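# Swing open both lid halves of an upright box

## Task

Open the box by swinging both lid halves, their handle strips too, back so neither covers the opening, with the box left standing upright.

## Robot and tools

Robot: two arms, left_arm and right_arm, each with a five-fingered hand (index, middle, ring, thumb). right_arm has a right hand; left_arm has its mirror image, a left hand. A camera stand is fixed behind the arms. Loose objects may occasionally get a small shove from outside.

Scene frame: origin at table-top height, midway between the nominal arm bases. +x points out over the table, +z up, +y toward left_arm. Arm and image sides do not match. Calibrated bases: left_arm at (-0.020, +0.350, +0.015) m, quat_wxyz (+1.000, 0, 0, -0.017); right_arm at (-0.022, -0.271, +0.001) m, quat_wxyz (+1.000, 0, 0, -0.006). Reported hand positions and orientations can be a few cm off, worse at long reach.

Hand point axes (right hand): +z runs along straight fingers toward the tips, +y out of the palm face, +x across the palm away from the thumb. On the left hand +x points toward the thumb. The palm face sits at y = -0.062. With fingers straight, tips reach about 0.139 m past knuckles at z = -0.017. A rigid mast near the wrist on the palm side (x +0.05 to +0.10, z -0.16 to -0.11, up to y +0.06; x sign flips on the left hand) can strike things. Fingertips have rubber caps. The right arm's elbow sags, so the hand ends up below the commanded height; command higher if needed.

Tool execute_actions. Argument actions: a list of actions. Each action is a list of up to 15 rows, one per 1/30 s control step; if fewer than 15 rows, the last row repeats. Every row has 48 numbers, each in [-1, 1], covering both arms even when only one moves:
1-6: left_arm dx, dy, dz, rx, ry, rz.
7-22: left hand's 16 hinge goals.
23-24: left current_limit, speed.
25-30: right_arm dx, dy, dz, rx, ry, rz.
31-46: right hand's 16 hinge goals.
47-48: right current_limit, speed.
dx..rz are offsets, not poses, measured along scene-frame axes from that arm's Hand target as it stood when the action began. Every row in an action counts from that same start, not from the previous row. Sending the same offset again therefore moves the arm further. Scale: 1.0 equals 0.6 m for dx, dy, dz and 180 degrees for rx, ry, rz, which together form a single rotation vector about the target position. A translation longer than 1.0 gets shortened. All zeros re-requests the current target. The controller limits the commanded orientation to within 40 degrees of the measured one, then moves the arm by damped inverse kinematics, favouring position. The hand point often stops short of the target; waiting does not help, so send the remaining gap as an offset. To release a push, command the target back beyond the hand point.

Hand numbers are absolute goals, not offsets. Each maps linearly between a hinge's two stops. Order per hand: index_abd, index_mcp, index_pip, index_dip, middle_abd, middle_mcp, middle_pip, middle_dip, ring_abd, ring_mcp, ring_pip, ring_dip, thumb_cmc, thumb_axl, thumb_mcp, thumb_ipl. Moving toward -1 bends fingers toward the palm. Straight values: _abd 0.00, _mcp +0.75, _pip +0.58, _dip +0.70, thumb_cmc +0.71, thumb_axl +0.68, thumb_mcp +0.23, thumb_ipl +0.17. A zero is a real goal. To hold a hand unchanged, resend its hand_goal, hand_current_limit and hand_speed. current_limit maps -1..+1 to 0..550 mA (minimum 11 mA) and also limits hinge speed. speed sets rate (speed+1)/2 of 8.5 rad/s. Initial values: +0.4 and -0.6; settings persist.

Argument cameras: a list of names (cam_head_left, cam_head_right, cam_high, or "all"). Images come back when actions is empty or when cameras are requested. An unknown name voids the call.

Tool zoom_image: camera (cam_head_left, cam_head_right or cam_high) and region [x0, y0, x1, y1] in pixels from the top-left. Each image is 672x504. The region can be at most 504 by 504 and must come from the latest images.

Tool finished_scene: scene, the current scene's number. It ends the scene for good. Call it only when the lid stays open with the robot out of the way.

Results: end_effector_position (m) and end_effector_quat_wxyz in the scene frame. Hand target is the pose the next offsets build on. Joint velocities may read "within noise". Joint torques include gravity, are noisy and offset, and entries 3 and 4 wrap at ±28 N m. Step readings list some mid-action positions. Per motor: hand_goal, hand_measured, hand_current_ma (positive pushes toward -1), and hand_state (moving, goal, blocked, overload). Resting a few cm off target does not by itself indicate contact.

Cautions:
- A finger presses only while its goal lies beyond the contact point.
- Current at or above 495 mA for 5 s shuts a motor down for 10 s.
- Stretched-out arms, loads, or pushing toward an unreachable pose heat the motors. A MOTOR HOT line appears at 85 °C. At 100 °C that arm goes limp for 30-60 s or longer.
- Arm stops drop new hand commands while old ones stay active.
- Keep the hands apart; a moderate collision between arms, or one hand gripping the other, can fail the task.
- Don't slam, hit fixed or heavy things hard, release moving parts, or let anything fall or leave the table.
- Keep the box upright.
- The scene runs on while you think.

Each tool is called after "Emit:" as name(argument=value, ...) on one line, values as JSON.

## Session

Emit:
execute_actions(actions=[])

Scene clock: 0.00 s.
left_arm: end_effector_position=(+0.5705, +0.3034, +0.1981) hand_goal=(+0.000, +0.754, +0.576, +0.696, +0.000, +0.754, +0.576, +0.696, +0.000, +0.754, +0.576, +0.696, +0.714, +0.678, +0.226, +0.168) hand_measured=(+0.000, +0.754, +0.576, +0.696, +0.000, +0.754, +0.576, +0.696, +0.000, +0.754, +0.576, +0.696, +0.714, +0.678, +0.226, +0.168) hand_current_ma=(+0, +0, +0, +0, +0, +0, +0, +0, +0, +0, +0, +0, +0, +0, +0, +0) hand_state=(goal, goal, goal, goal, goal, goal, goal, goal, goal, goal, goal, goal, goal, goal, goal, goal) hand_current_limit=0.40 hand_speed=-0.60 end_effector_quat_wxyz=(+0.442, +0.869, +0.189, +0.114) | right_arm: end_effector_position=(+0.3054, -0.2251, +0.2371) hand_goal=(+0.000, +0.754, +0.576, +0.696, +0.000, +0.754, +0.576, +0.696, +0.000, +0.754, +0.576, +0.696, +0.714, +0.678, +0.226, +0.168) hand_measured=(+0.000, +0.754, +0.576, +0.696, +0.000, +0.754, +0.576, +0.696, +0.000, +0.754, +0.576, +0.696, +0.714, +0.678, +0.226, +0.168) hand_current_ma=(+0, +0, +0, +0, +0, +0, +0, +0, +0, +0, +0, +0, +0, +0, +0, +0) hand_state=(goal, goal, goal, goal, goal, goal, goal, goal, goal, goal, goal, goal, goal, goal, goal, goal) hand_current_limit=0.40 hand_speed=-0.60 end_effector_quat_wxyz=(+0.202, +0.853, +0.193, +0.442)
Joint positions: left_arm=[0.267 1.75 1.181 -0.689 0.911 1.22] | right_arm=[0.731 0.855 0.566 -0.512 0.746 1.532]
Joint velocities: within noise
Joint torques (N m): no reading
Heat: left arm: hottest waist 32 °C; right arm: hottest elbow 32 °C.
Hand target: left_arm +0.5760, +0.3047, +0.2004; +0.441, +0.869, +0.187, +0.118 | right_arm +0.3095, -0.2214, +0.2471; +0.196, +0.850, +0.187, +0.451

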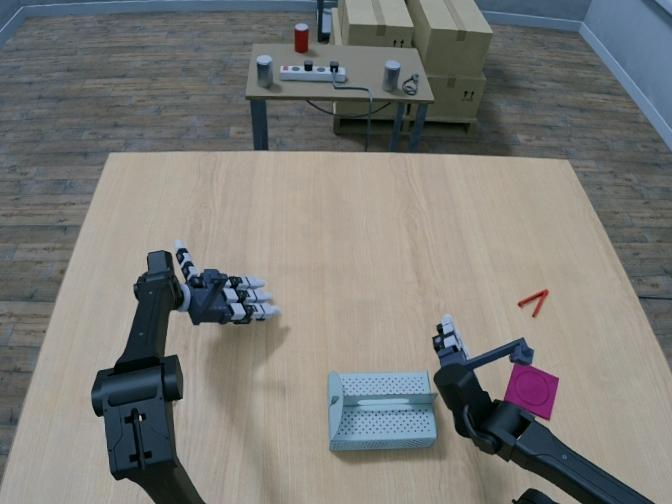

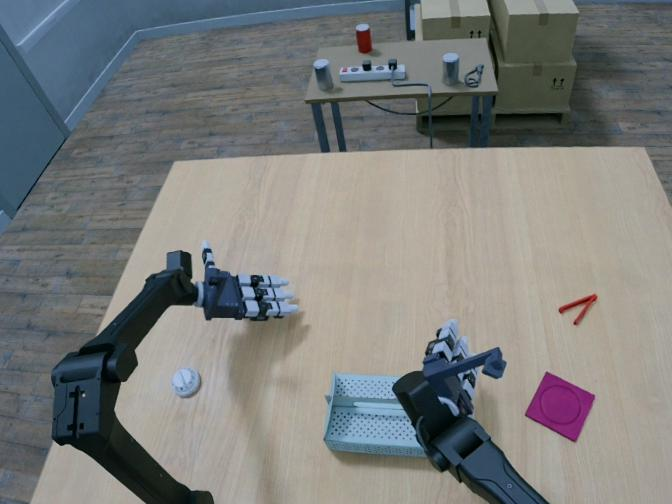

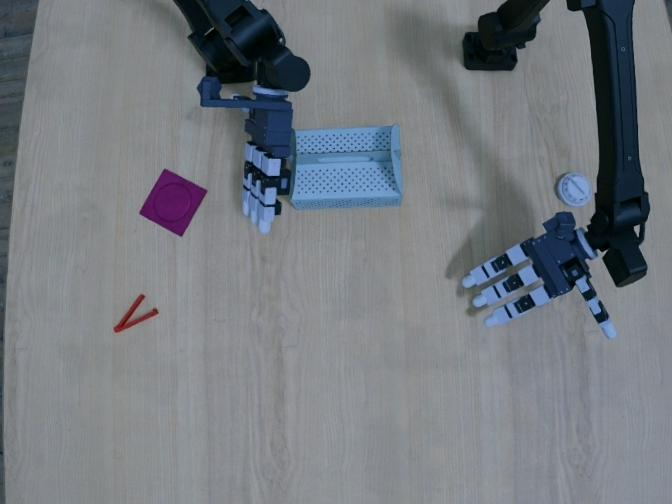

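Emit:
zoom_image(camera="cam_head_left", region=[310, 340, 470, 470])

Emit:
zoom_image(camera="cam_high", region=[260, 90, 420, 220])

Emit:
zoom_image(camera="cam_head_right", region=[310, 340, 470, 470])

Scaled by 3.150 from the camera's 672x504 image, which has a finer 960x720 frame.

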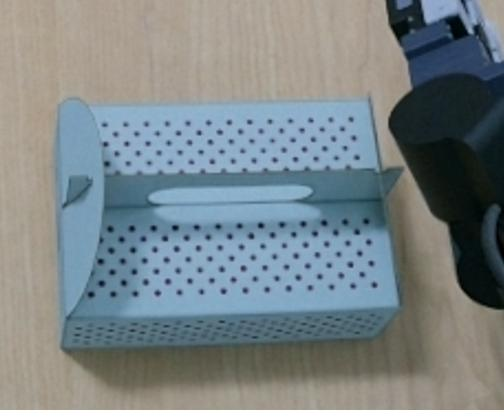

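Scaled by 3.150 from the camera's 672x504 image, which has a finer 960x720 frame.

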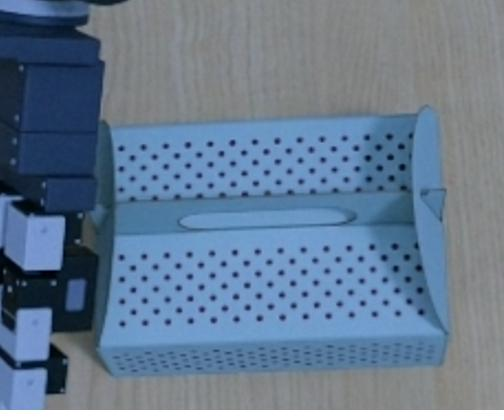

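Scaled by 3.150 from the camera's 672x504 image, which has a finer 960x720 frame.

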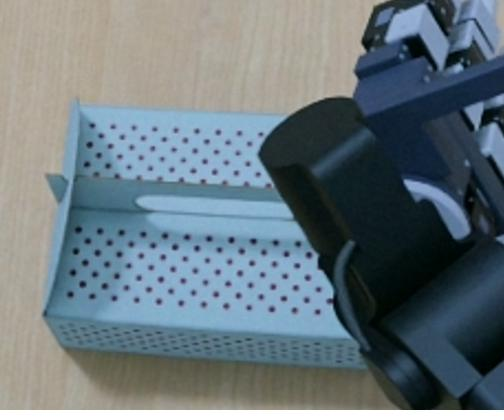

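Emit:
execute_actions(actions=[[[-0.1,-0.1,0.217,0.0653,0.0205,-0.0716,0,0.754,0.576,0.696,0,0.754,0.576,0.696,0,0.754,0.576,0.696,0.714,0.678,0.226,0.168,0.4,-0.6,0,0,0.138,-0.0613,0.1605,0.1611,0,-0.07,-0.3,-0.17,0,0.754,0.576,0.696,0,0.754,0.576,0.696,0.714,0.678,0.226,0.168,0.4,-0.6]],[[-0.2,-0.19,0,0.0653,0.0205,-0.0716,0,0.754,0.576,0.696,0,0.754,0.576,0.696,0,0.754,0.576,0.696,0.714,0.678,0.226,0.168,0.4,-0.6,0.02,0.1,0,-0.0613,0.1605,0.1611,0,-0.07,-0.3,-0.17,0,0.754,0.576,0.696,0,0.754,0.576,0.696,0.714,0.678,0.226,0.168,0.4,-0.6]],[[-0.188,-0.1,0,0,0,0,0,0.754,0.576,0.696,0,0.754,0.576,0.696,0,0.754,0.576,0.696,0.714,0.678,0.226,0.168,0.4,-0.6,0.034,0.169,0,0,0,0,0,-0.07,-0.3,-0.17,0,0.754,0.576,0.696,0,0.754,0.576,0.696,0.714,0.678,0.226,0.168,0.4,-0.6]]], cameras=["all"])

Emit:
zoom_image(camera="cam_head_left", region=[300, 320, 460, 450])

Emit:
zoom_image(camera="cam_high", region=[260, 70, 460, 220])

Scene clock: 6.83 s.
left_arm: end_effector_position=(+0.2836, +0.0741, +0.3318) hand_goal=(+0.000, +0.754, +0.576, +0.696, +0.000, +0.754, +0.576, +0.696, +0.000, +0.754, +0.576, +0.696, +0.714, +0.678, +0.226, +0.168) hand_measured=(+0.000, +0.760, +0.576, +0.696, +0.000, +0.760, +0.576, +0.696, +0.000, +0.760, +0.576, +0.696, +0.722, +0.678, +0.224, +0.168) hand_current_ma=(+1, +13, +1, +0, +1, +17, +1, +0, +1, +14, +1, +0, +19, -1, -8, -1) hand_state=(goal, goal, goal, goal, goal, goal, goal, goal, goal, goal, goal, goal, goal, goal, goal, goal) hand_current_limit=0.40 hand_speed=-0.60 end_effector_quat_wxyz=(+0.260, +0.966, -0.011, -0.004) | right_arm: end_effector_position=(+0.3335, -0.0649, +0.3088) hand_goal=(+0.000, -0.070, -0.300, -0.170, +0.000, +0.754, +0.576, +0.696, +0.000, +0.754, +0.576, +0.696, +0.714, +0.678, +0.226, +0.168) hand_measured=(+0.000, -0.056, -0.294, -0.168, +0.000, +0.754, +0.576, +0.696, +0.000, +0.754, +0.576, +0.696, +0.716, +0.678, +0.224, +0.168) hand_current_ma=(+0, +26, +8, +3, +0, +0, +1, +0, +0, +0, +1, +0, +2, -1, -3, +0) hand_state=(goal, goal, goal, goal, goal, goal, goal, goal, goal, goal, goal, goal, goal, goal, goal, goal) hand_current_limit=0.40 hand_speed=-0.60 end_effector_quat_wxyz=(+0.003, +0.709, +0.705, +0.001)
Joint positions: left_arm=[-0.348 1.1 1.095 -1.366 0.489 1.161] | right_arm=[0.718 1.27 1.38 -1.678 0.005 0.713]
Joint torques (N m): left_arm=[-0.26 -5.48 7.98 1.35 0.44 -0.16] | right_arm=[0.67 -7 11.14 0.16 0.14 0.11]
Heat: left arm: hottest waist 32 °C; right arm: hottest elbow 33 °C.
Hand target: left_arm +0.2832, +0.0709, +0.3307; +0.259, +0.966, -0.010, -0.002 | right_arm +0.3418, -0.0600, +0.3299; +0.000, +0.714, +0.700, +0.000
Off the commanded pose: left_arm 0.004 m, 0 deg | right_arm 0.023 m, 1 deg.
joint sent to its limit (right arm) — joint 4 (wrist pitch), lower limit. The joint targets are off in orientation, not in position.
Step readings (end_effector_position of left_arm | right_arm):
0: (+0.5705, +0.3034, +0.1981) | (+0.3054, -0.2251, +0.2371)
1: (+0.5700, +0.3034, +0.1975) | (+0.3055, -0.2245, +0.2362)
2: (+0.5677, +0.3016, +0.1969) | (+0.3058, -0.2209, +0.2342)
4: (+0.5530, +0.2946, +0.2004) | (+0.3010, -0.2164, +0.2331)
8: (+0.5198, +0.2632, +0.2557) | (+0.2888, -0.2214, +0.2639)
15: (+0.5093, +0.2419, +0.3485) | (+0.2960, -0.2228, +0.3181)
16: (+0.5077, +0.2416, +0.3476) | (+0.2971, -0.2217, +0.3188)
17: (+0.5035, +0.2398, +0.3410) | (+0.2971, -0.2169, +0.3154)
19: (+0.4855, +0.2275, +0.3230) | (+0.2955, -0.2030, +0.3086)
23: (+0.4316, +0.1684, +0.3112) | (+0.3023, -0.1756, +0.3034)
30: (+0.3938, +0.1269, +0.3332) | (+0.3114, -0.1645, +0.3039)
31: (+0.3930, +0.1273, +0.3337) | (+0.3111, -0.1644, +0.3050)
32: (+0.3896, +0.1264, +0.3317) | (+0.3113, -0.1628, +0.3070)
34: (+0.3683, +0.1192, +0.3222) | (+0.3156, -0.1462, +0.3145)
38: (+0.3010, +0.0877, +0.3149) | (+0.3261, -0.0848, +0.3211)
45: (+0.2787, +0.0733, +0.3370) | (+0.3318, -0.0654, +0.3030)

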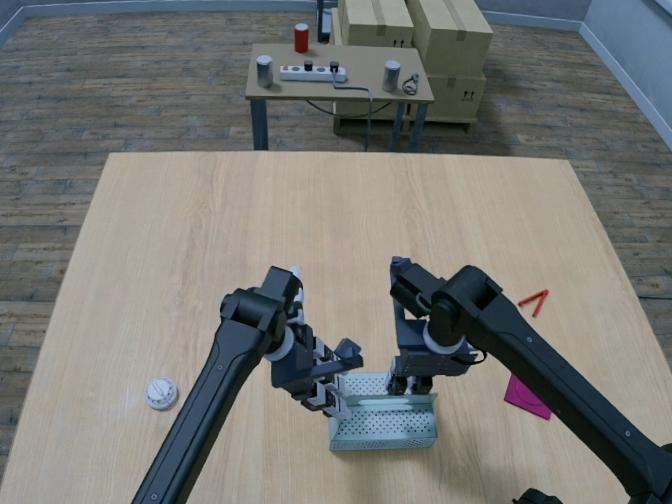

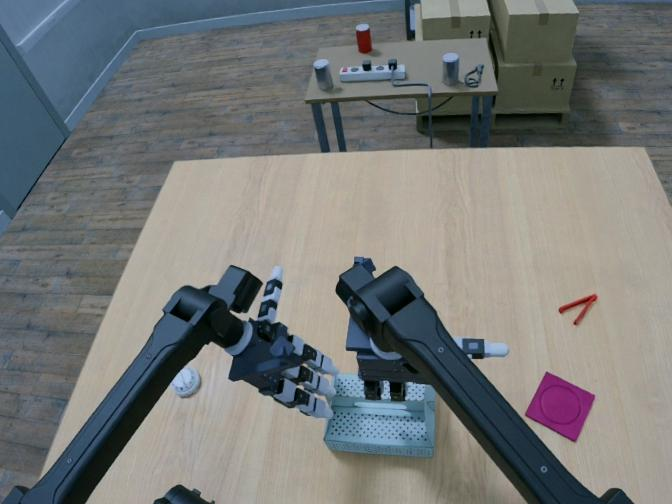

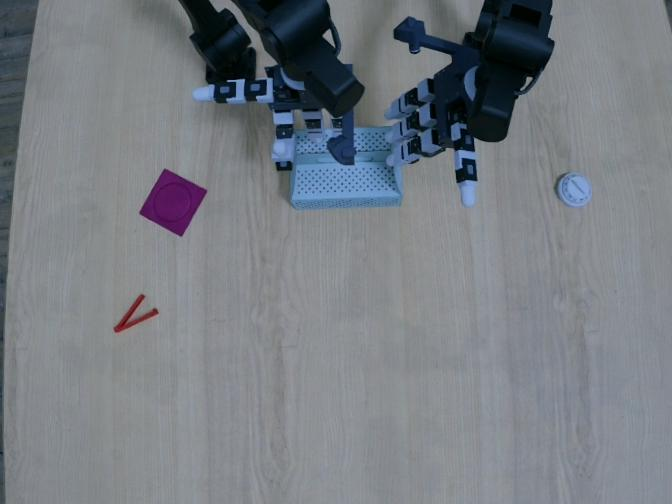

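Scaled by 3.150 from the camera's 672x504 image, which has a finer 960x720 frame.

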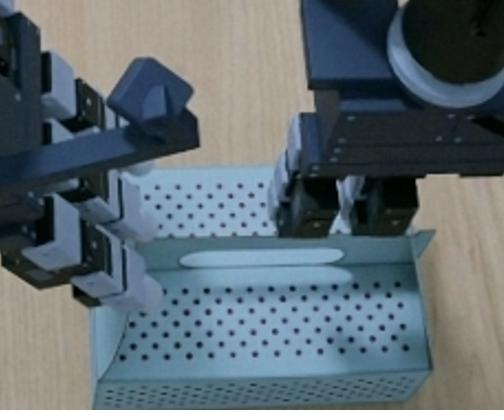

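Scaled by 2.520 from the camera's 672x504 image, which has a finer 960x720 frame.

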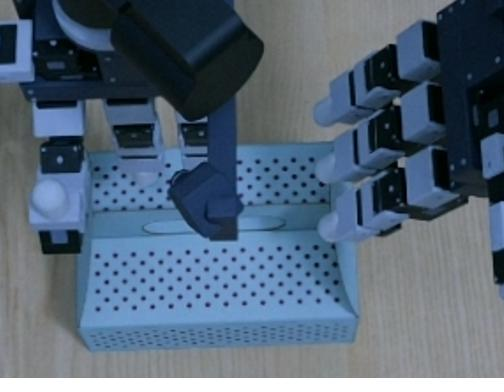

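Emit:
execute_actions(actions=[])

Scene clock: 8.47 s.
left_arm: end_effector_position=(+0.2836, +0.0741, +0.3318) hand_goal=(+0.000, +0.754, +0.576, +0.696, +0.000, +0.754, +0.576, +0.696, +0.000, +0.754, +0.576, +0.696, +0.714, +0.678, +0.226, +0.168) hand_measured=(+0.000, +0.760, +0.576, +0.696, +0.000, +0.760, +0.576, +0.696, +0.000, +0.760, +0.576, +0.696, +0.722, +0.678, +0.224, +0.168) hand_current_ma=(+1, +13, +1, +0, +1, +17, +1, +0, +1, +14, +1, +0, +19, -1, -8, -1) hand_state=(goal, goal, goal, goal, goal, goal, goal, goal, goal, goal, goal, goal, goal, goal, goal, goal) hand_current_limit=0.40 hand_speed=-0.60 end_effector_quat_wxyz=(+0.260, +0.966, -0.011, -0.004) | right_arm: end_effector_position=(+0.3335, -0.0650, +0.3088) hand_goal=(+0.000, -0.070, -0.300, -0.170, +0.000, +0.754, +0.576, +0.696, +0.000, +0.754, +0.576, +0.696, +0.714, +0.678, +0.226, +0.168) hand_measured=(+0.000, -0.056, -0.294, -0.168, +0.000, +0.754, +0.576, +0.696, +0.000, +0.754, +0.576, +0.696, +0.716, +0.678, +0.224, +0.168) hand_current_ma=(+0, +26, +8, +3, +0, +0, +1, +0, +0, +0, +1, +0, +2, -1, -3, +0) hand_state=(goal, goal, goal, goal, goal, goal, goal, goal, goal, goal, goal, goal, goal, goal, goal, goal) hand_current_limit=0.40 hand_speed=-0.60 end_effector_quat_wxyz=(+0.003, +0.710, +0.705, +0.001)
Joint positions: left_arm=[-0.348 1.1 1.095 -1.366 0.489 1.16] | right_arm=[0.718 1.27 1.38 -1.678 0.005 0.714]
Joint velocities: within noise
Joint torques (N m): left_arm=[-0.26 -5.3 8.06 1.37 0.45 -0.17] | right_arm=[0.62 -6.95 11.14 0.16 0.14 0.11]
Heat: left arm: hottest waist 32 °C; right arm: hottest elbow 33 °C.
Hand target: left_arm +0.2832, +0.0709, +0.3307; +0.259, +0.966, -0.010, -0.002 | right_arm +0.3418, -0.0600, +0.3299; +0.000, +0.714, +0.700, +0.000
Off the commanded pose: left_arm 0.004 m, 0 deg | right_arm 0.023 m, 1 deg.

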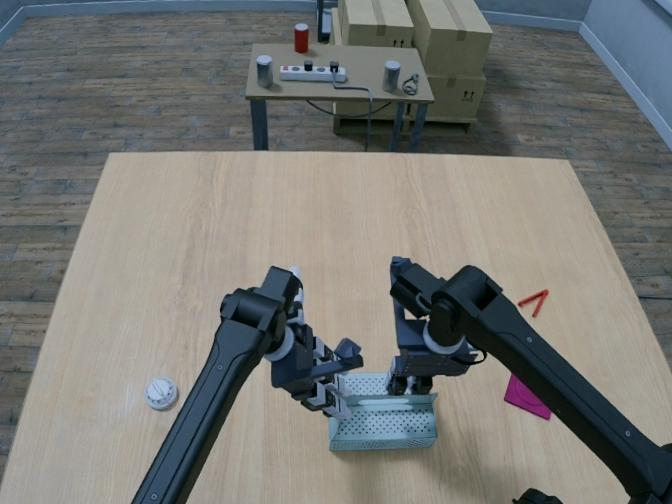

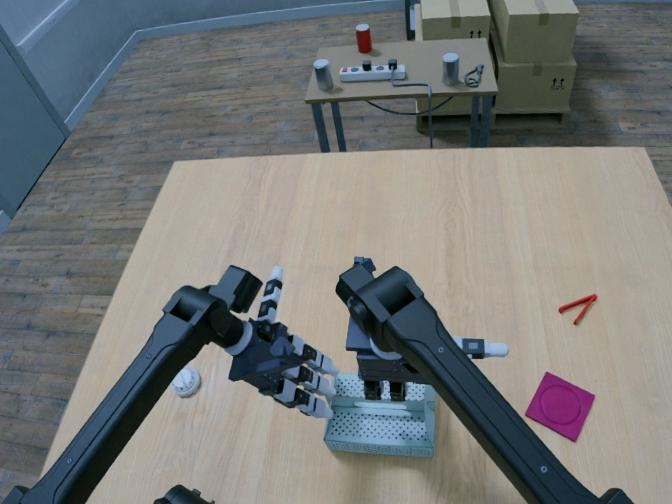

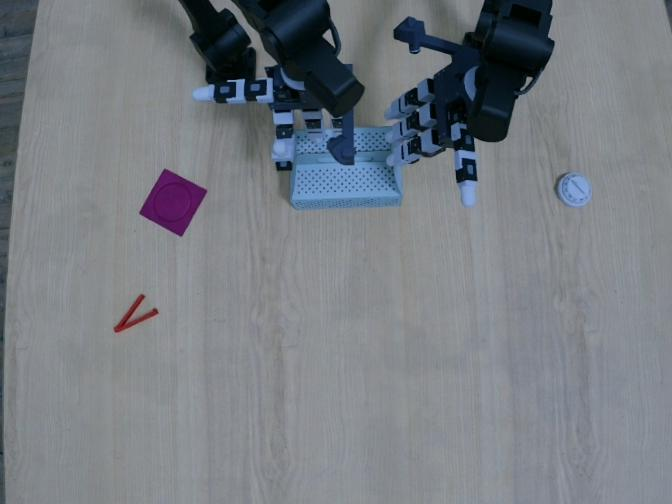

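Emit:
execute_actions(actions=[[[0,0,0,0,0,0,0,0.754,0.576,0.696,0,0.754,0.576,0.696,0,0.754,0.576,0.696,0.714,0.678,0.226,0.168,0.4,-0.6,0,0,-0.033,0,0,0,0,-0.07,-0.3,-0.17,0,0.754,0.576,0.696,0,0.754,0.576,0.696,0.714,0.678,0.226,0.168,0.4,-0.6],[0,0,0,0,0,0,0,0.754,0.576,0.696,0,0.754,0.576,0.696,0,0.754,0.576,0.696,0.714,0.678,0.226,0.168,0.4,-0.6,0,0,-0.0665,0,0,0,0,-0.07,-0.3,-0.17,0,0.754,0.576,0.696,0,0.754,0.576,0.696,0.714,0.678,0.226,0.168,0.4,-0.6]]], cameras=["all"])

Emit:
zoom_image(camera="cam_high", region=[260, 70, 460, 220])

Emit:
zoom_image(camera="cam_head_left", region=[300, 340, 460, 460])

Emit:
zoom_image(camera="cam_head_right", region=[300, 340, 460, 460])

Scene clock: 9.60 s.
left_arm: end_effector_position=(+0.2839, +0.0736, +0.3317) hand_goal=(+0.000, +0.754, +0.576, +0.696, +0.000, +0.754, +0.576, +0.696, +0.000, +0.754, +0.576, +0.696, +0.714, +0.678, +0.226, +0.168) hand_measured=(+0.000, +0.760, +0.576, +0.696, +0.000, +0.760, +0.576, +0.696, +0.000, +0.760, +0.576, +0.696, +0.722, +0.678, +0.224, +0.168) hand_current_ma=(+1, +13, +1, +0, +1, +17, +1, +0, +1, +14, +1, +0, +19, -1, -8, -1) hand_state=(goal, goal, goal, goal, goal, goal, goal, goal, goal, goal, goal, goal, goal, goal, goal, goal) hand_current_limit=0.40 hand_speed=-0.60 end_effector_quat_wxyz=(+0.259, +0.966, -0.009, -0.003) | right_arm: end_effector_position=(+0.3382, -0.0608, +0.3016) hand_goal=(+0.000, -0.070, -0.300, -0.170, +0.000, +0.754, +0.576, +0.696, +0.000, +0.754, +0.576, +0.696, +0.714, +0.678, +0.226, +0.168) hand_measured=(+0.000, -0.056, -0.294, -0.168, +0.000, +0.754, +0.576, +0.696, +0.000, +0.754, +0.576, +0.696, +0.716, +0.678, +0.224, +0.168) hand_current_ma=(+0, +26, +8, +3, +0, +0, +1, +0, +0, +0, +1, +0, +2, -1, -3, +0) hand_state=(goal, goal, goal, goal, goal, goal, goal, goal, goal, goal, goal, goal, goal, goal, goal, goal) hand_current_limit=0.40 hand_speed=-0.60 end_effector_quat_wxyz=(+0.003, +0.710, +0.705, +0.009)
Joint positions: left_arm=[-0.35 1.1 1.095 -1.364 0.488 1.156] | right_arm=[0.718 1.275 1.363 -1.641 0.004 0.714]
Joint torques (N m): left_arm=[-0.38 -5.42 7.91 1.35 0.44 -0.18] | right_arm=[0.26 -5.83 6.98 0.8 -0.11 0.07]
Heat: left arm: hottest waist 32 °C; right arm: hottest elbow 34 °C.
Hand target: left_arm +0.2831, +0.0709, +0.3307; +0.259, +0.966, -0.010, -0.002 | right_arm +0.3419, -0.0600, +0.2901; +0.000, +0.714, +0.700, +0.000
Off the commanded pose: left_arm 0.003 m, 0 deg | right_arm 0.012 m, 1 deg.
Step readings (end_effector_position of left_arm | right_arm):
0: (+0.2836, +0.0741, +0.3318) | (+0.3335, -0.0650, +0.3088)
1: (+0.2836, +0.0741, +0.3318) | (+0.3335, -0.0650, +0.3088)
2: (+0.2836, +0.0740, +0.3317) | (+0.3335, -0.0650, +0.3088)
4: (+0.2837, +0.0740, +0.3317) | (+0.3342, -0.0644, +0.3090)
8: (+0.2837, +0.0736, +0.3317) | (+0.3377, -0.0613, +0.3084)
15: (+0.2839, +0.0736, +0.3317) | (+0.3378, -0.0612, +0.3018)

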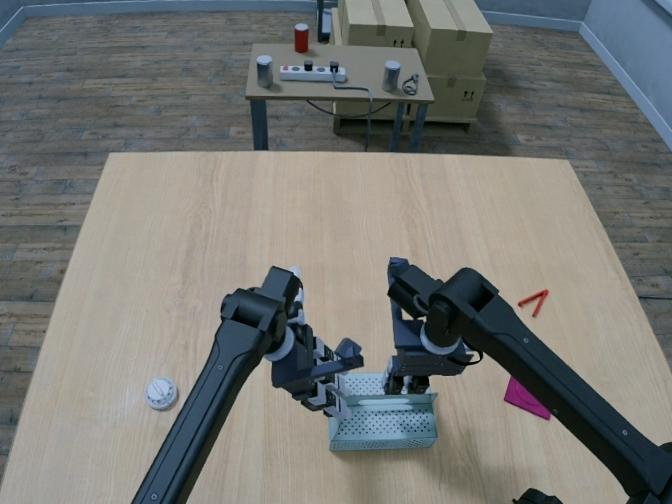

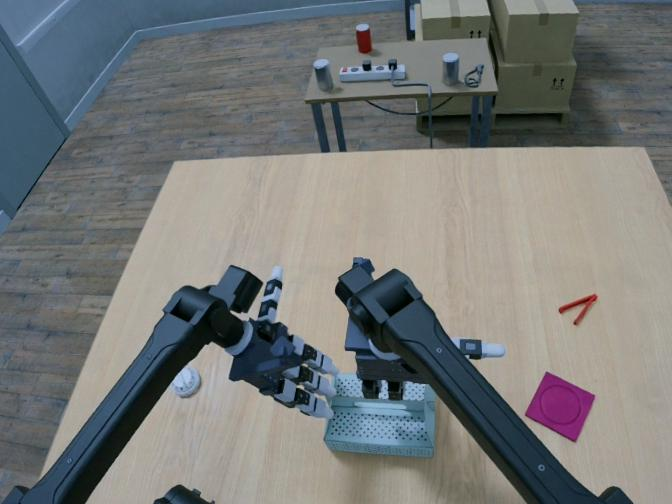

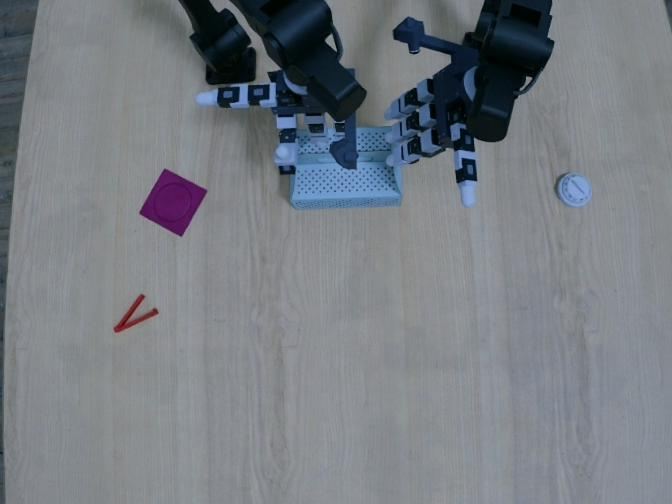

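Scaled by 2.520 from the camera's 672x504 image, which has a finer 960x720 frame.

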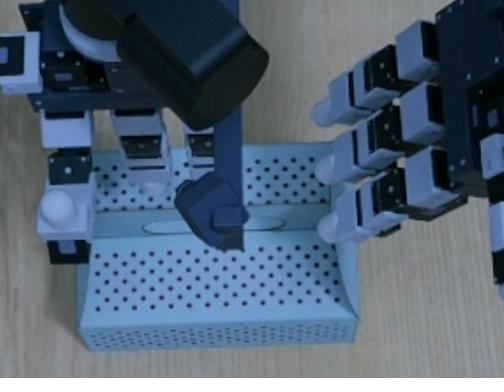

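Scaled by 3.150 from the camera's 672x504 image, which has a finer 960x720 frame.

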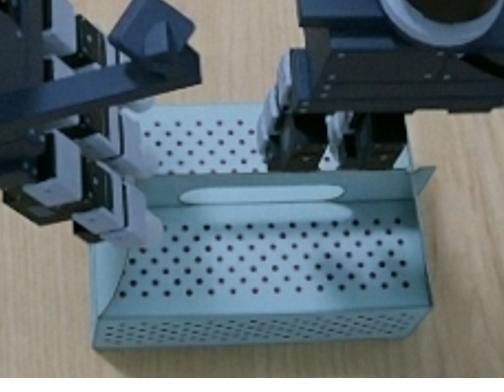

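Scaled by 3.150 from the camera's 672x504 image, which has a finer 960x720 frame.

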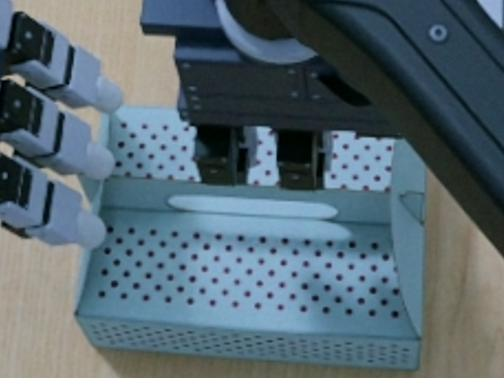

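Emit:
execute_actions(actions=[[[0,0,0,0,0,0,0,0.754,0.576,0.696,0,0.754,0.576,0.696,0,0.754,0.576,0.696,0.714,0.678,0.226,0.168,0.4,-0.6,0,0,-0.013,0,0,0,0,-0.07,-0.3,-0.17,0,0.754,0.576,0.696,0,0.754,0.576,0.696,0.714,0.678,0.226,0.168,0.4,-0.6],[0,0,0,0,0,0,0,0.754,0.576,0.696,0,0.754,0.576,0.696,0,0.754,0.576,0.696,0.714,0.678,0.226,0.168,0.4,-0.6,0,0,-0.027,0,0,0,0,-0.07,-0.3,-0.17,0,0.754,0.576,0.696,0,0.754,0.576,0.696,0.714,0.678,0.226,0.168,0.4,-0.6]]], cameras=["all"])

Emit:
zoom_image(camera="cam_high", region=[260, 70, 460, 220])

Emit:
zoom_image(camera="cam_head_left", region=[300, 340, 460, 460])

Scene clock: 10.90 s.
left_arm: end_effector_position=(+0.2839, +0.0736, +0.3317) hand_goal=(+0.000, +0.754, +0.576, +0.696, +0.000, +0.754, +0.576, +0.696, +0.000, +0.754, +0.576, +0.696, +0.714, +0.678, +0.226, +0.168) hand_measured=(+0.000, +0.760, +0.576, +0.696, +0.000, +0.760, +0.576, +0.696, +0.000, +0.760, +0.576, +0.696, +0.722, +0.678, +0.224, +0.168) hand_current_ma=(+1, +13, +1, +0, +1, +17, +1, +0, +1, +14, +1, +0, +19, -1, -8, -1) hand_state=(goal, goal, goal, goal, goal, goal, goal, goal, goal, goal, goal, goal, goal, goal, goal, goal) hand_current_limit=0.40 hand_speed=-0.60 end_effector_quat_wxyz=(+0.259, +0.966, -0.009, -0.004) | right_arm: end_effector_position=(+0.3385, -0.0605, +0.2838) hand_goal=(+0.000, -0.070, -0.300, -0.170, +0.000, +0.754, +0.576, +0.696, +0.000, +0.754, +0.576, +0.696, +0.714, +0.678, +0.226, +0.168) hand_measured=(+0.000, -0.056, -0.294, -0.168, +0.000, +0.754, +0.576, +0.696, +0.000, +0.754, +0.576, +0.696, +0.716, +0.678, +0.224, +0.168) hand_current_ma=(+0, +26, +8, +3, +0, +0, +1, +0, +0, +0, +1, +0, +2, -1, -3, +0) hand_state=(goal, goal, goal, goal, goal, goal, goal, goal, goal, goal, goal, goal, goal, goal, goal, goal) hand_current_limit=0.40 hand_speed=-0.60 end_effector_quat_wxyz=(+0.002, +0.710, +0.705, +0.007)
Joint positions: left_arm=[-0.35 1.1 1.095 -1.364 0.488 1.155] | right_arm=[0.718 1.275 1.318 -1.599 0.004 0.714]
Joint torques (N m): left_arm=[-0.21 -5.6 7.98 1.39 0.43 -0.18] | right_arm=[0.32 -6.07 7.09 0.8 -0.1 0.07]
Heat: left arm: hottest waist 32 °C; right arm: hottest elbow 34 °C.
Hand target: left_arm +0.2831, +0.0709, +0.3307; +0.259, +0.966, -0.010, -0.002 | right_arm +0.3418, -0.0600, +0.2738; +0.000, +0.714, +0.700, +0.000
Off the commanded pose: left_arm 0.003 m, 0 deg | right_arm 0.010 m, 1 deg.
Step readings (end_effector_position of left_arm | right_arm):
0: (+0.2839, +0.0736, +0.3317) | (+0.3382, -0.0608, +0.3016)
1: (+0.2839, +0.0736, +0.3317) | (+0.3382, -0.0608, +0.3014)
2: (+0.2839, +0.0736, +0.3317) | (+0.3383, -0.0607, +0.3009)
4: (+0.2839, +0.0736, +0.3317) | (+0.3392, -0.0600, +0.2976)
8: (+0.2839, +0.0736, +0.3317) | (+0.3380, -0.0609, +0.2866)
15: (+0.2839, +0.0736, +0.3317) | (+0.3384, -0.0606, +0.2837)

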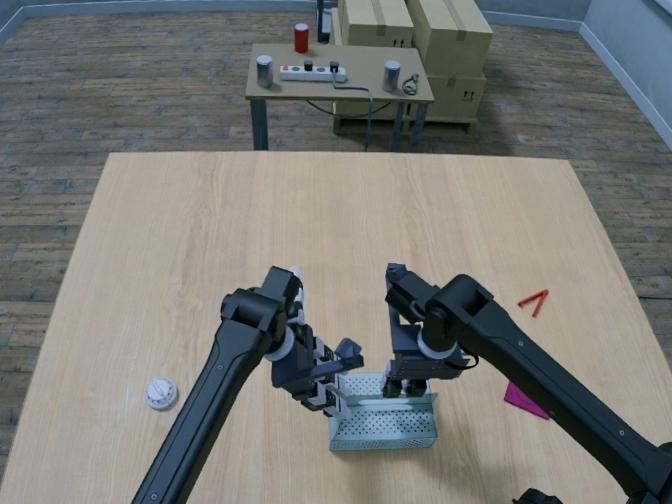

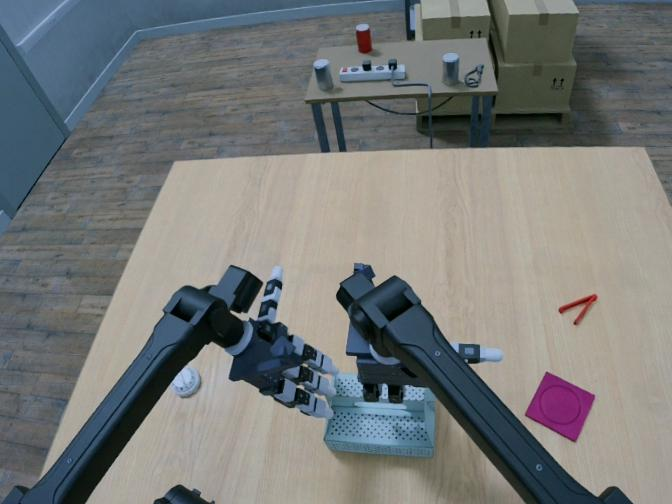

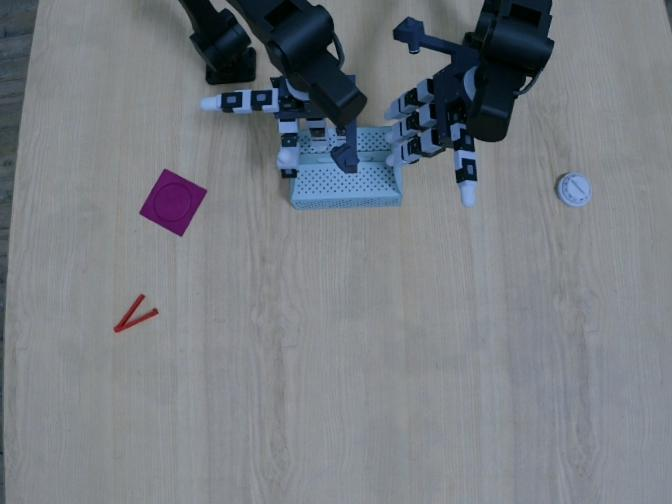

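Scaled by 2.520 from the camera's 672x504 image, which has a finer 960x720 frame.

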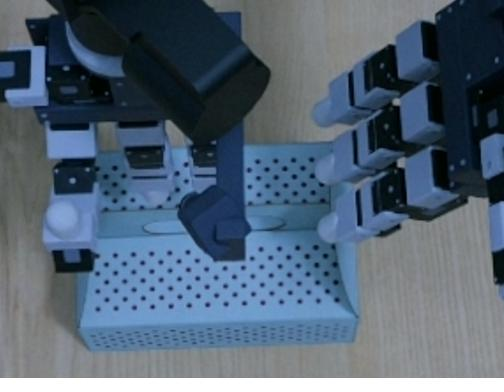

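Scaled by 3.150 from the camera's 672x504 image, which has a finer 960x720 frame.

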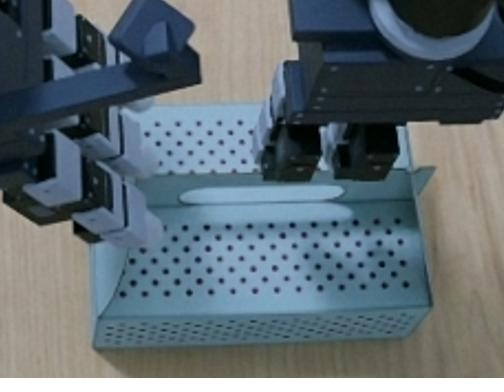

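Emit:
execute_actions(actions=[[[0,0,0,0,0,0,0,0.754,0.576,0.696,0,0.754,0.576,0.696,0,0.754,0.576,0.696,0.714,0.678,0.226,0.168,0.4,-0.6,0.009,0,-0.01,0,0,0,0,-0.07,-0.3,-0.17,0,0.754,0.576,0.696,0,0.754,0.576,0.696,0.714,0.678,0.226,0.168,0.4,-0.6],[0,0,0,0,0,0,0,0.754,0.576,0.696,0,0.754,0.576,0.696,0,0.754,0.576,0.696,0.714,0.678,0.226,0.168,0.4,-0.6,0.009,0,-0.022,0,0,0,0,-0.07,-0.3,-0.17,0,0.754,0.576,0.696,0,0.754,0.576,0.696,0.714,0.678,0.226,0.168,0.4,-0.6]]], cameras=["all"])

Emit:
zoom_image(camera="cam_high", region=[280, 120, 380, 195])

Emit:
zoom_image(camera="cam_head_left", region=[300, 340, 460, 460])

Scene clock: 12.47 s.
left_arm: end_effector_position=(+0.2839, +0.0736, +0.3317) hand_goal=(+0.000, +0.754, +0.576, +0.696, +0.000, +0.754, +0.576, +0.696, +0.000, +0.754, +0.576, +0.696, +0.714, +0.678, +0.226, +0.168) hand_measured=(+0.000, +0.760, +0.576, +0.696, +0.000, +0.760, +0.576, +0.696, +0.000, +0.760, +0.576, +0.696, +0.722, +0.678, +0.224, +0.168) hand_current_ma=(+1, +13, +1, +0, +1, +17, +1, +0, +1, +14, +1, +0, +19, -1, -8, -1) hand_state=(goal, goal, goal, goal, goal, goal, goal, goal, goal, goal, goal, goal, goal, goal, goal, goal) hand_current_limit=0.40 hand_speed=-0.60 end_effector_quat_wxyz=(+0.259, +0.966, -0.009, -0.004) | right_arm: end_effector_position=(+0.3419, -0.0576, +0.2716) hand_goal=(+0.000, -0.070, -0.300, -0.170, +0.000, +0.754, +0.576, +0.696, +0.000, +0.754, +0.576, +0.696, +0.714, +0.678, +0.226, +0.168) hand_measured=(+0.000, -0.056, -0.294, -0.168, +0.000, +0.754, +0.576, +0.696, +0.000, +0.754, +0.576, +0.696, +0.716, +0.678, +0.224, +0.168) hand_current_ma=(+0, +26, +8, +3, +0, +0, +1, +0, +0, +0, +1, +0, +2, -1, -3, +0) hand_state=(goal, goal, goal, goal, goal, goal, goal, goal, goal, goal, goal, goal, goal, goal, goal, goal) hand_current_limit=0.40 hand_speed=-0.60 end_effector_quat_wxyz=(+0.003, +0.710, +0.705, +0.008)
Joint positions: left_arm=[-0.35 1.1 1.095 -1.364 0.488 1.155] | right_arm=[0.718 1.284 1.294 -1.564 0.004 0.714]
Joint torques (N m): left_arm=[-0.26 -5.48 7.98 1.35 0.44 -0.18] | right_arm=[-0.44 -6.12 7.05 0.83 -0.1 -0.04]
Heat: left arm: hottest waist 32 °C; right arm: hottest elbow 34 °C.
Hand target: left_arm +0.2831, +0.0709, +0.3307; +0.259, +0.966, -0.010, -0.002 | right_arm +0.3472, -0.0600, +0.2607; +0.000, +0.714, +0.700, +0.000
Off the commanded pose: left_arm 0.003 m, 0 deg | right_arm 0.012 m, 1 deg.
Step readings (end_effector_position of left_arm | right_arm):
0: (+0.2839, +0.0736, +0.3317) | (+0.3385, -0.0605, +0.2838)
1: (+0.2839, +0.0736, +0.3317) | (+0.3386, -0.0604, +0.2838)
2: (+0.2839, +0.0736, +0.3317) | (+0.3389, -0.0602, +0.2839)
4: (+0.2839, +0.0736, +0.3317) | (+0.3401, -0.0591, +0.2825)
8: (+0.2839, +0.0736, +0.3317) | (+0.3408, -0.0585, +0.2761)
15: (+0.2839, +0.0736, +0.3317) | (+0.3418, -0.0577, +0.2716)

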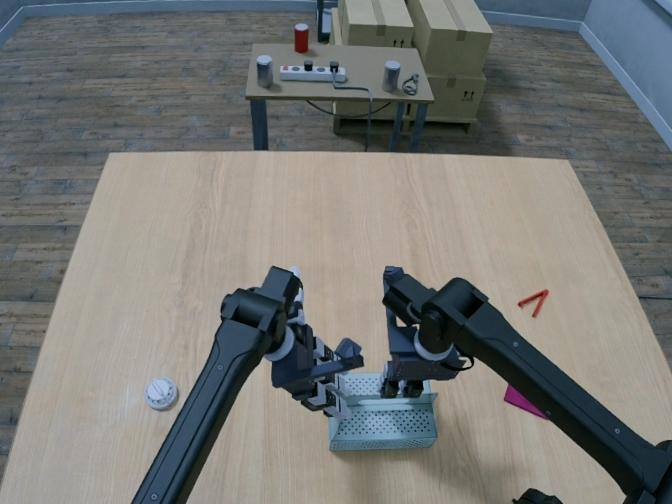

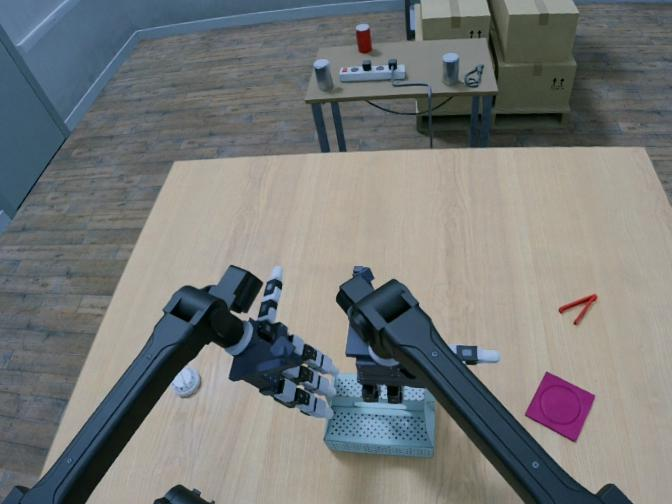

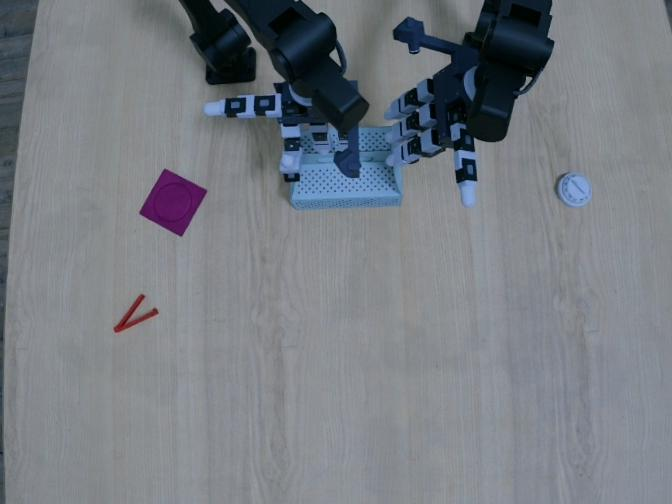

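Scaled by 5.040 from the camera's 672x504 image, which has a finer 960x720 frame.

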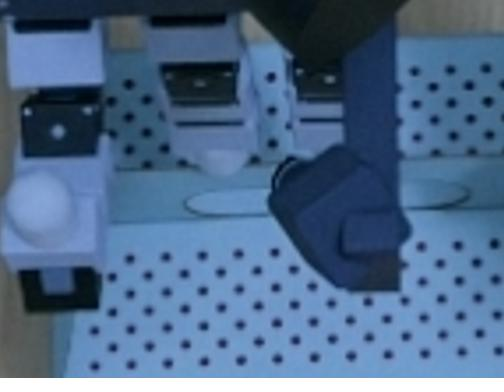

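Scaled by 3.150 from the camera's 672x504 image, which has a finer 960x720 frame.

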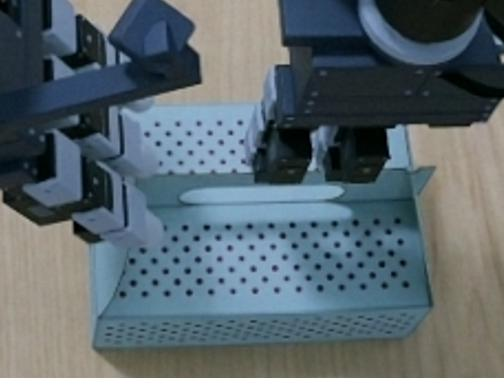

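Emit:
execute_actions(actions=[[[0,0,0,0,0,0,0,0.754,0.576,0.696,0,0.754,0.576,0.696,0,0.754,0.576,0.696,0.714,0.678,0.226,0.168,0.4,-0.6,0.0,0,-0.01,0,0,0,0,-0.07,-0.3,-0.17,0,0.754,0.576,0.696,0,0.754,0.576,0.696,0.714,0.678,0.226,0.168,0.4,-0.6],[0,0,0,0,0,0,0,0.754,0.576,0.696,0,0.754,0.576,0.696,0,0.754,0.576,0.696,0.714,0.678,0.226,0.168,0.4,-0.6,0.0,0,-0.022,0,0,0,0,-0.07,-0.3,-0.17,0,0.754,0.576,0.696,0,0.754,0.576,0.696,0.714,0.678,0.226,0.168,0.4,-0.6]]], cameras=["all"])

Emit:
zoom_image(camera="cam_high", region=[280, 120, 380, 195])

Emit:
zoom_image(camera="cam_head_left", region=[300, 340, 460, 460])

Scene clock: 14.13 s.
left_arm: end_effector_position=(+0.2839, +0.0736, +0.3317) hand_goal=(+0.000, +0.754, +0.576, +0.696, +0.000, +0.754, +0.576, +0.696, +0.000, +0.754, +0.576, +0.696, +0.714, +0.678, +0.226, +0.168) hand_measured=(+0.000, +0.760, +0.576, +0.696, +0.000, +0.760, +0.576, +0.696, +0.000, +0.760, +0.576, +0.696, +0.722, +0.678, +0.224, +0.168) hand_current_ma=(+1, +13, +1, +0, +1, +17, +1, +0, +1, +14, +1, +0, +19, -1, -8, -1) hand_state=(goal, goal, goal, goal, goal, goal, goal, goal, goal, goal, goal, goal, goal, goal, goal, goal) hand_current_limit=0.40 hand_speed=-0.60 end_effector_quat_wxyz=(+0.259, +0.966, -0.009, -0.004) | right_arm: end_effector_position=(+0.3427, -0.0566, +0.2627) hand_goal=(+0.000, -0.070, -0.300, -0.170, +0.000, +0.754, +0.576, +0.696, +0.000, +0.754, +0.576, +0.696, +0.714, +0.678, +0.226, +0.168) hand_measured=(+0.000, -0.056, -0.294, -0.168, +0.004, +0.754, +0.576, +0.696, +0.002, +0.754, +0.576, +0.696, +0.716, +0.678, +0.224, +0.168) hand_current_ma=(+0, +26, +8, +3, +3, +0, +1, +0, +3, +0, +1, +0, +2, -1, -3, +0) hand_state=(goal, goal, goal, goal, goal, goal, goal, goal, goal, goal, goal, goal, goal, goal, goal, goal) hand_current_limit=0.40 hand_speed=-0.60 end_effector_quat_wxyz=(+0.002, +0.710, +0.705, +0.011)
Joint positions: left_arm=[-0.35 1.1 1.095 -1.364 0.488 1.155] | right_arm=[0.718 1.284 1.27 -1.534 0.003 0.714]
Joint torques (N m): left_arm=[-0.21 -5.36 7.94 1.33 0.43 -0.17] | right_arm=[-0.5 -6.01 6.41 1.05 -0.06 -0.04]
Heat: left arm: hottest waist 32 °C; right arm: hottest elbow 34 °C.
Hand target: left_arm +0.2831, +0.0709, +0.3307; +0.259, +0.966, -0.010, -0.002 | right_arm +0.3473, -0.0600, +0.2476; +0.000, +0.714, +0.700, +0.000
Off the commanded pose: left_arm 0.003 m, 0 deg | right_arm 0.016 m, 1 deg.
Step readings (end_effector_position of left_arm | right_arm):
0: (+0.2839, +0.0736, +0.3317) | (+0.3419, -0.0575, +0.2716)
1: (+0.2839, +0.0736, +0.3317) | (+0.3419, -0.0575, +0.2716)
2: (+0.2839, +0.0736, +0.3317) | (+0.3420, -0.0575, +0.2712)
4: (+0.2839, +0.0736, +0.3317) | (+0.3427, -0.0569, +0.2691)
8: (+0.2839, +0.0736, +0.3317) | (+0.3423, -0.0570, +0.2625)
15: (+0.2839, +0.0736, +0.3317) | (+0.3426, -0.0567, +0.2626)

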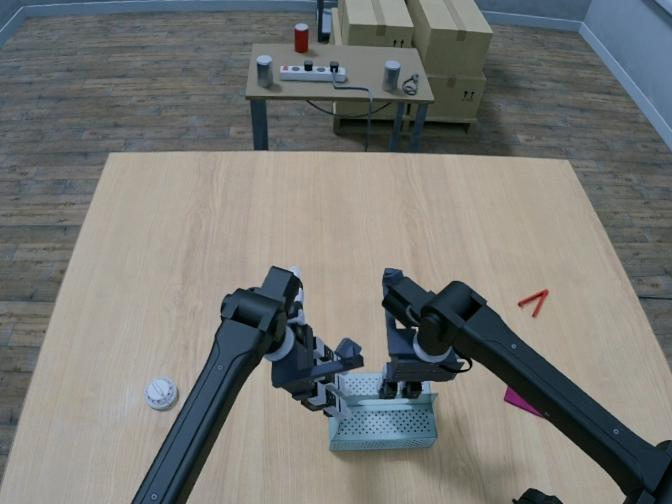

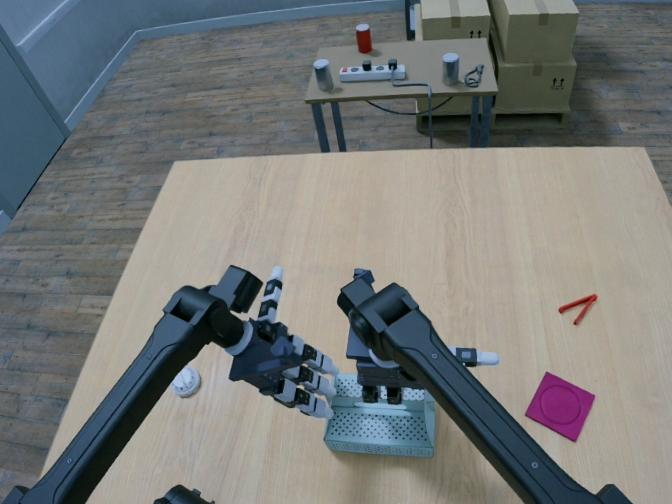

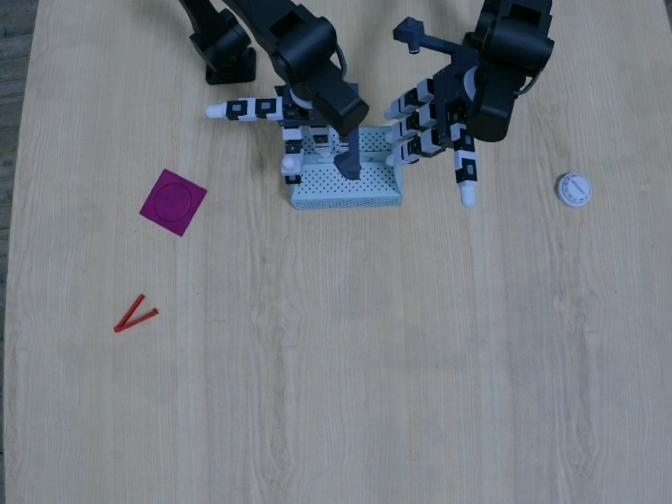

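Scaled by 5.040 from the camera's 672x504 image, which has a finer 960x720 frame.

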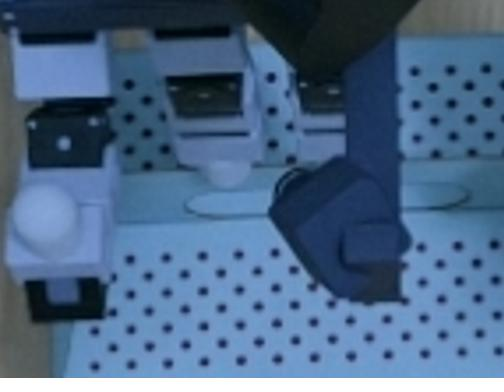

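Scaled by 3.150 from the camera's 672x504 image, which has a finer 960x720 frame.

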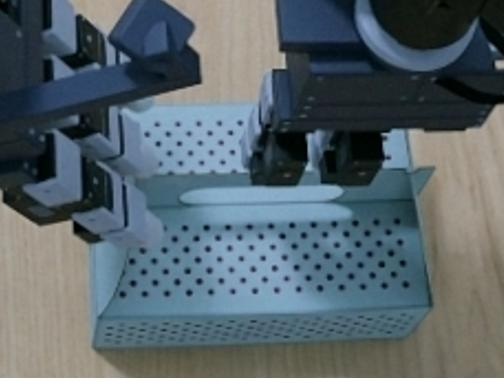

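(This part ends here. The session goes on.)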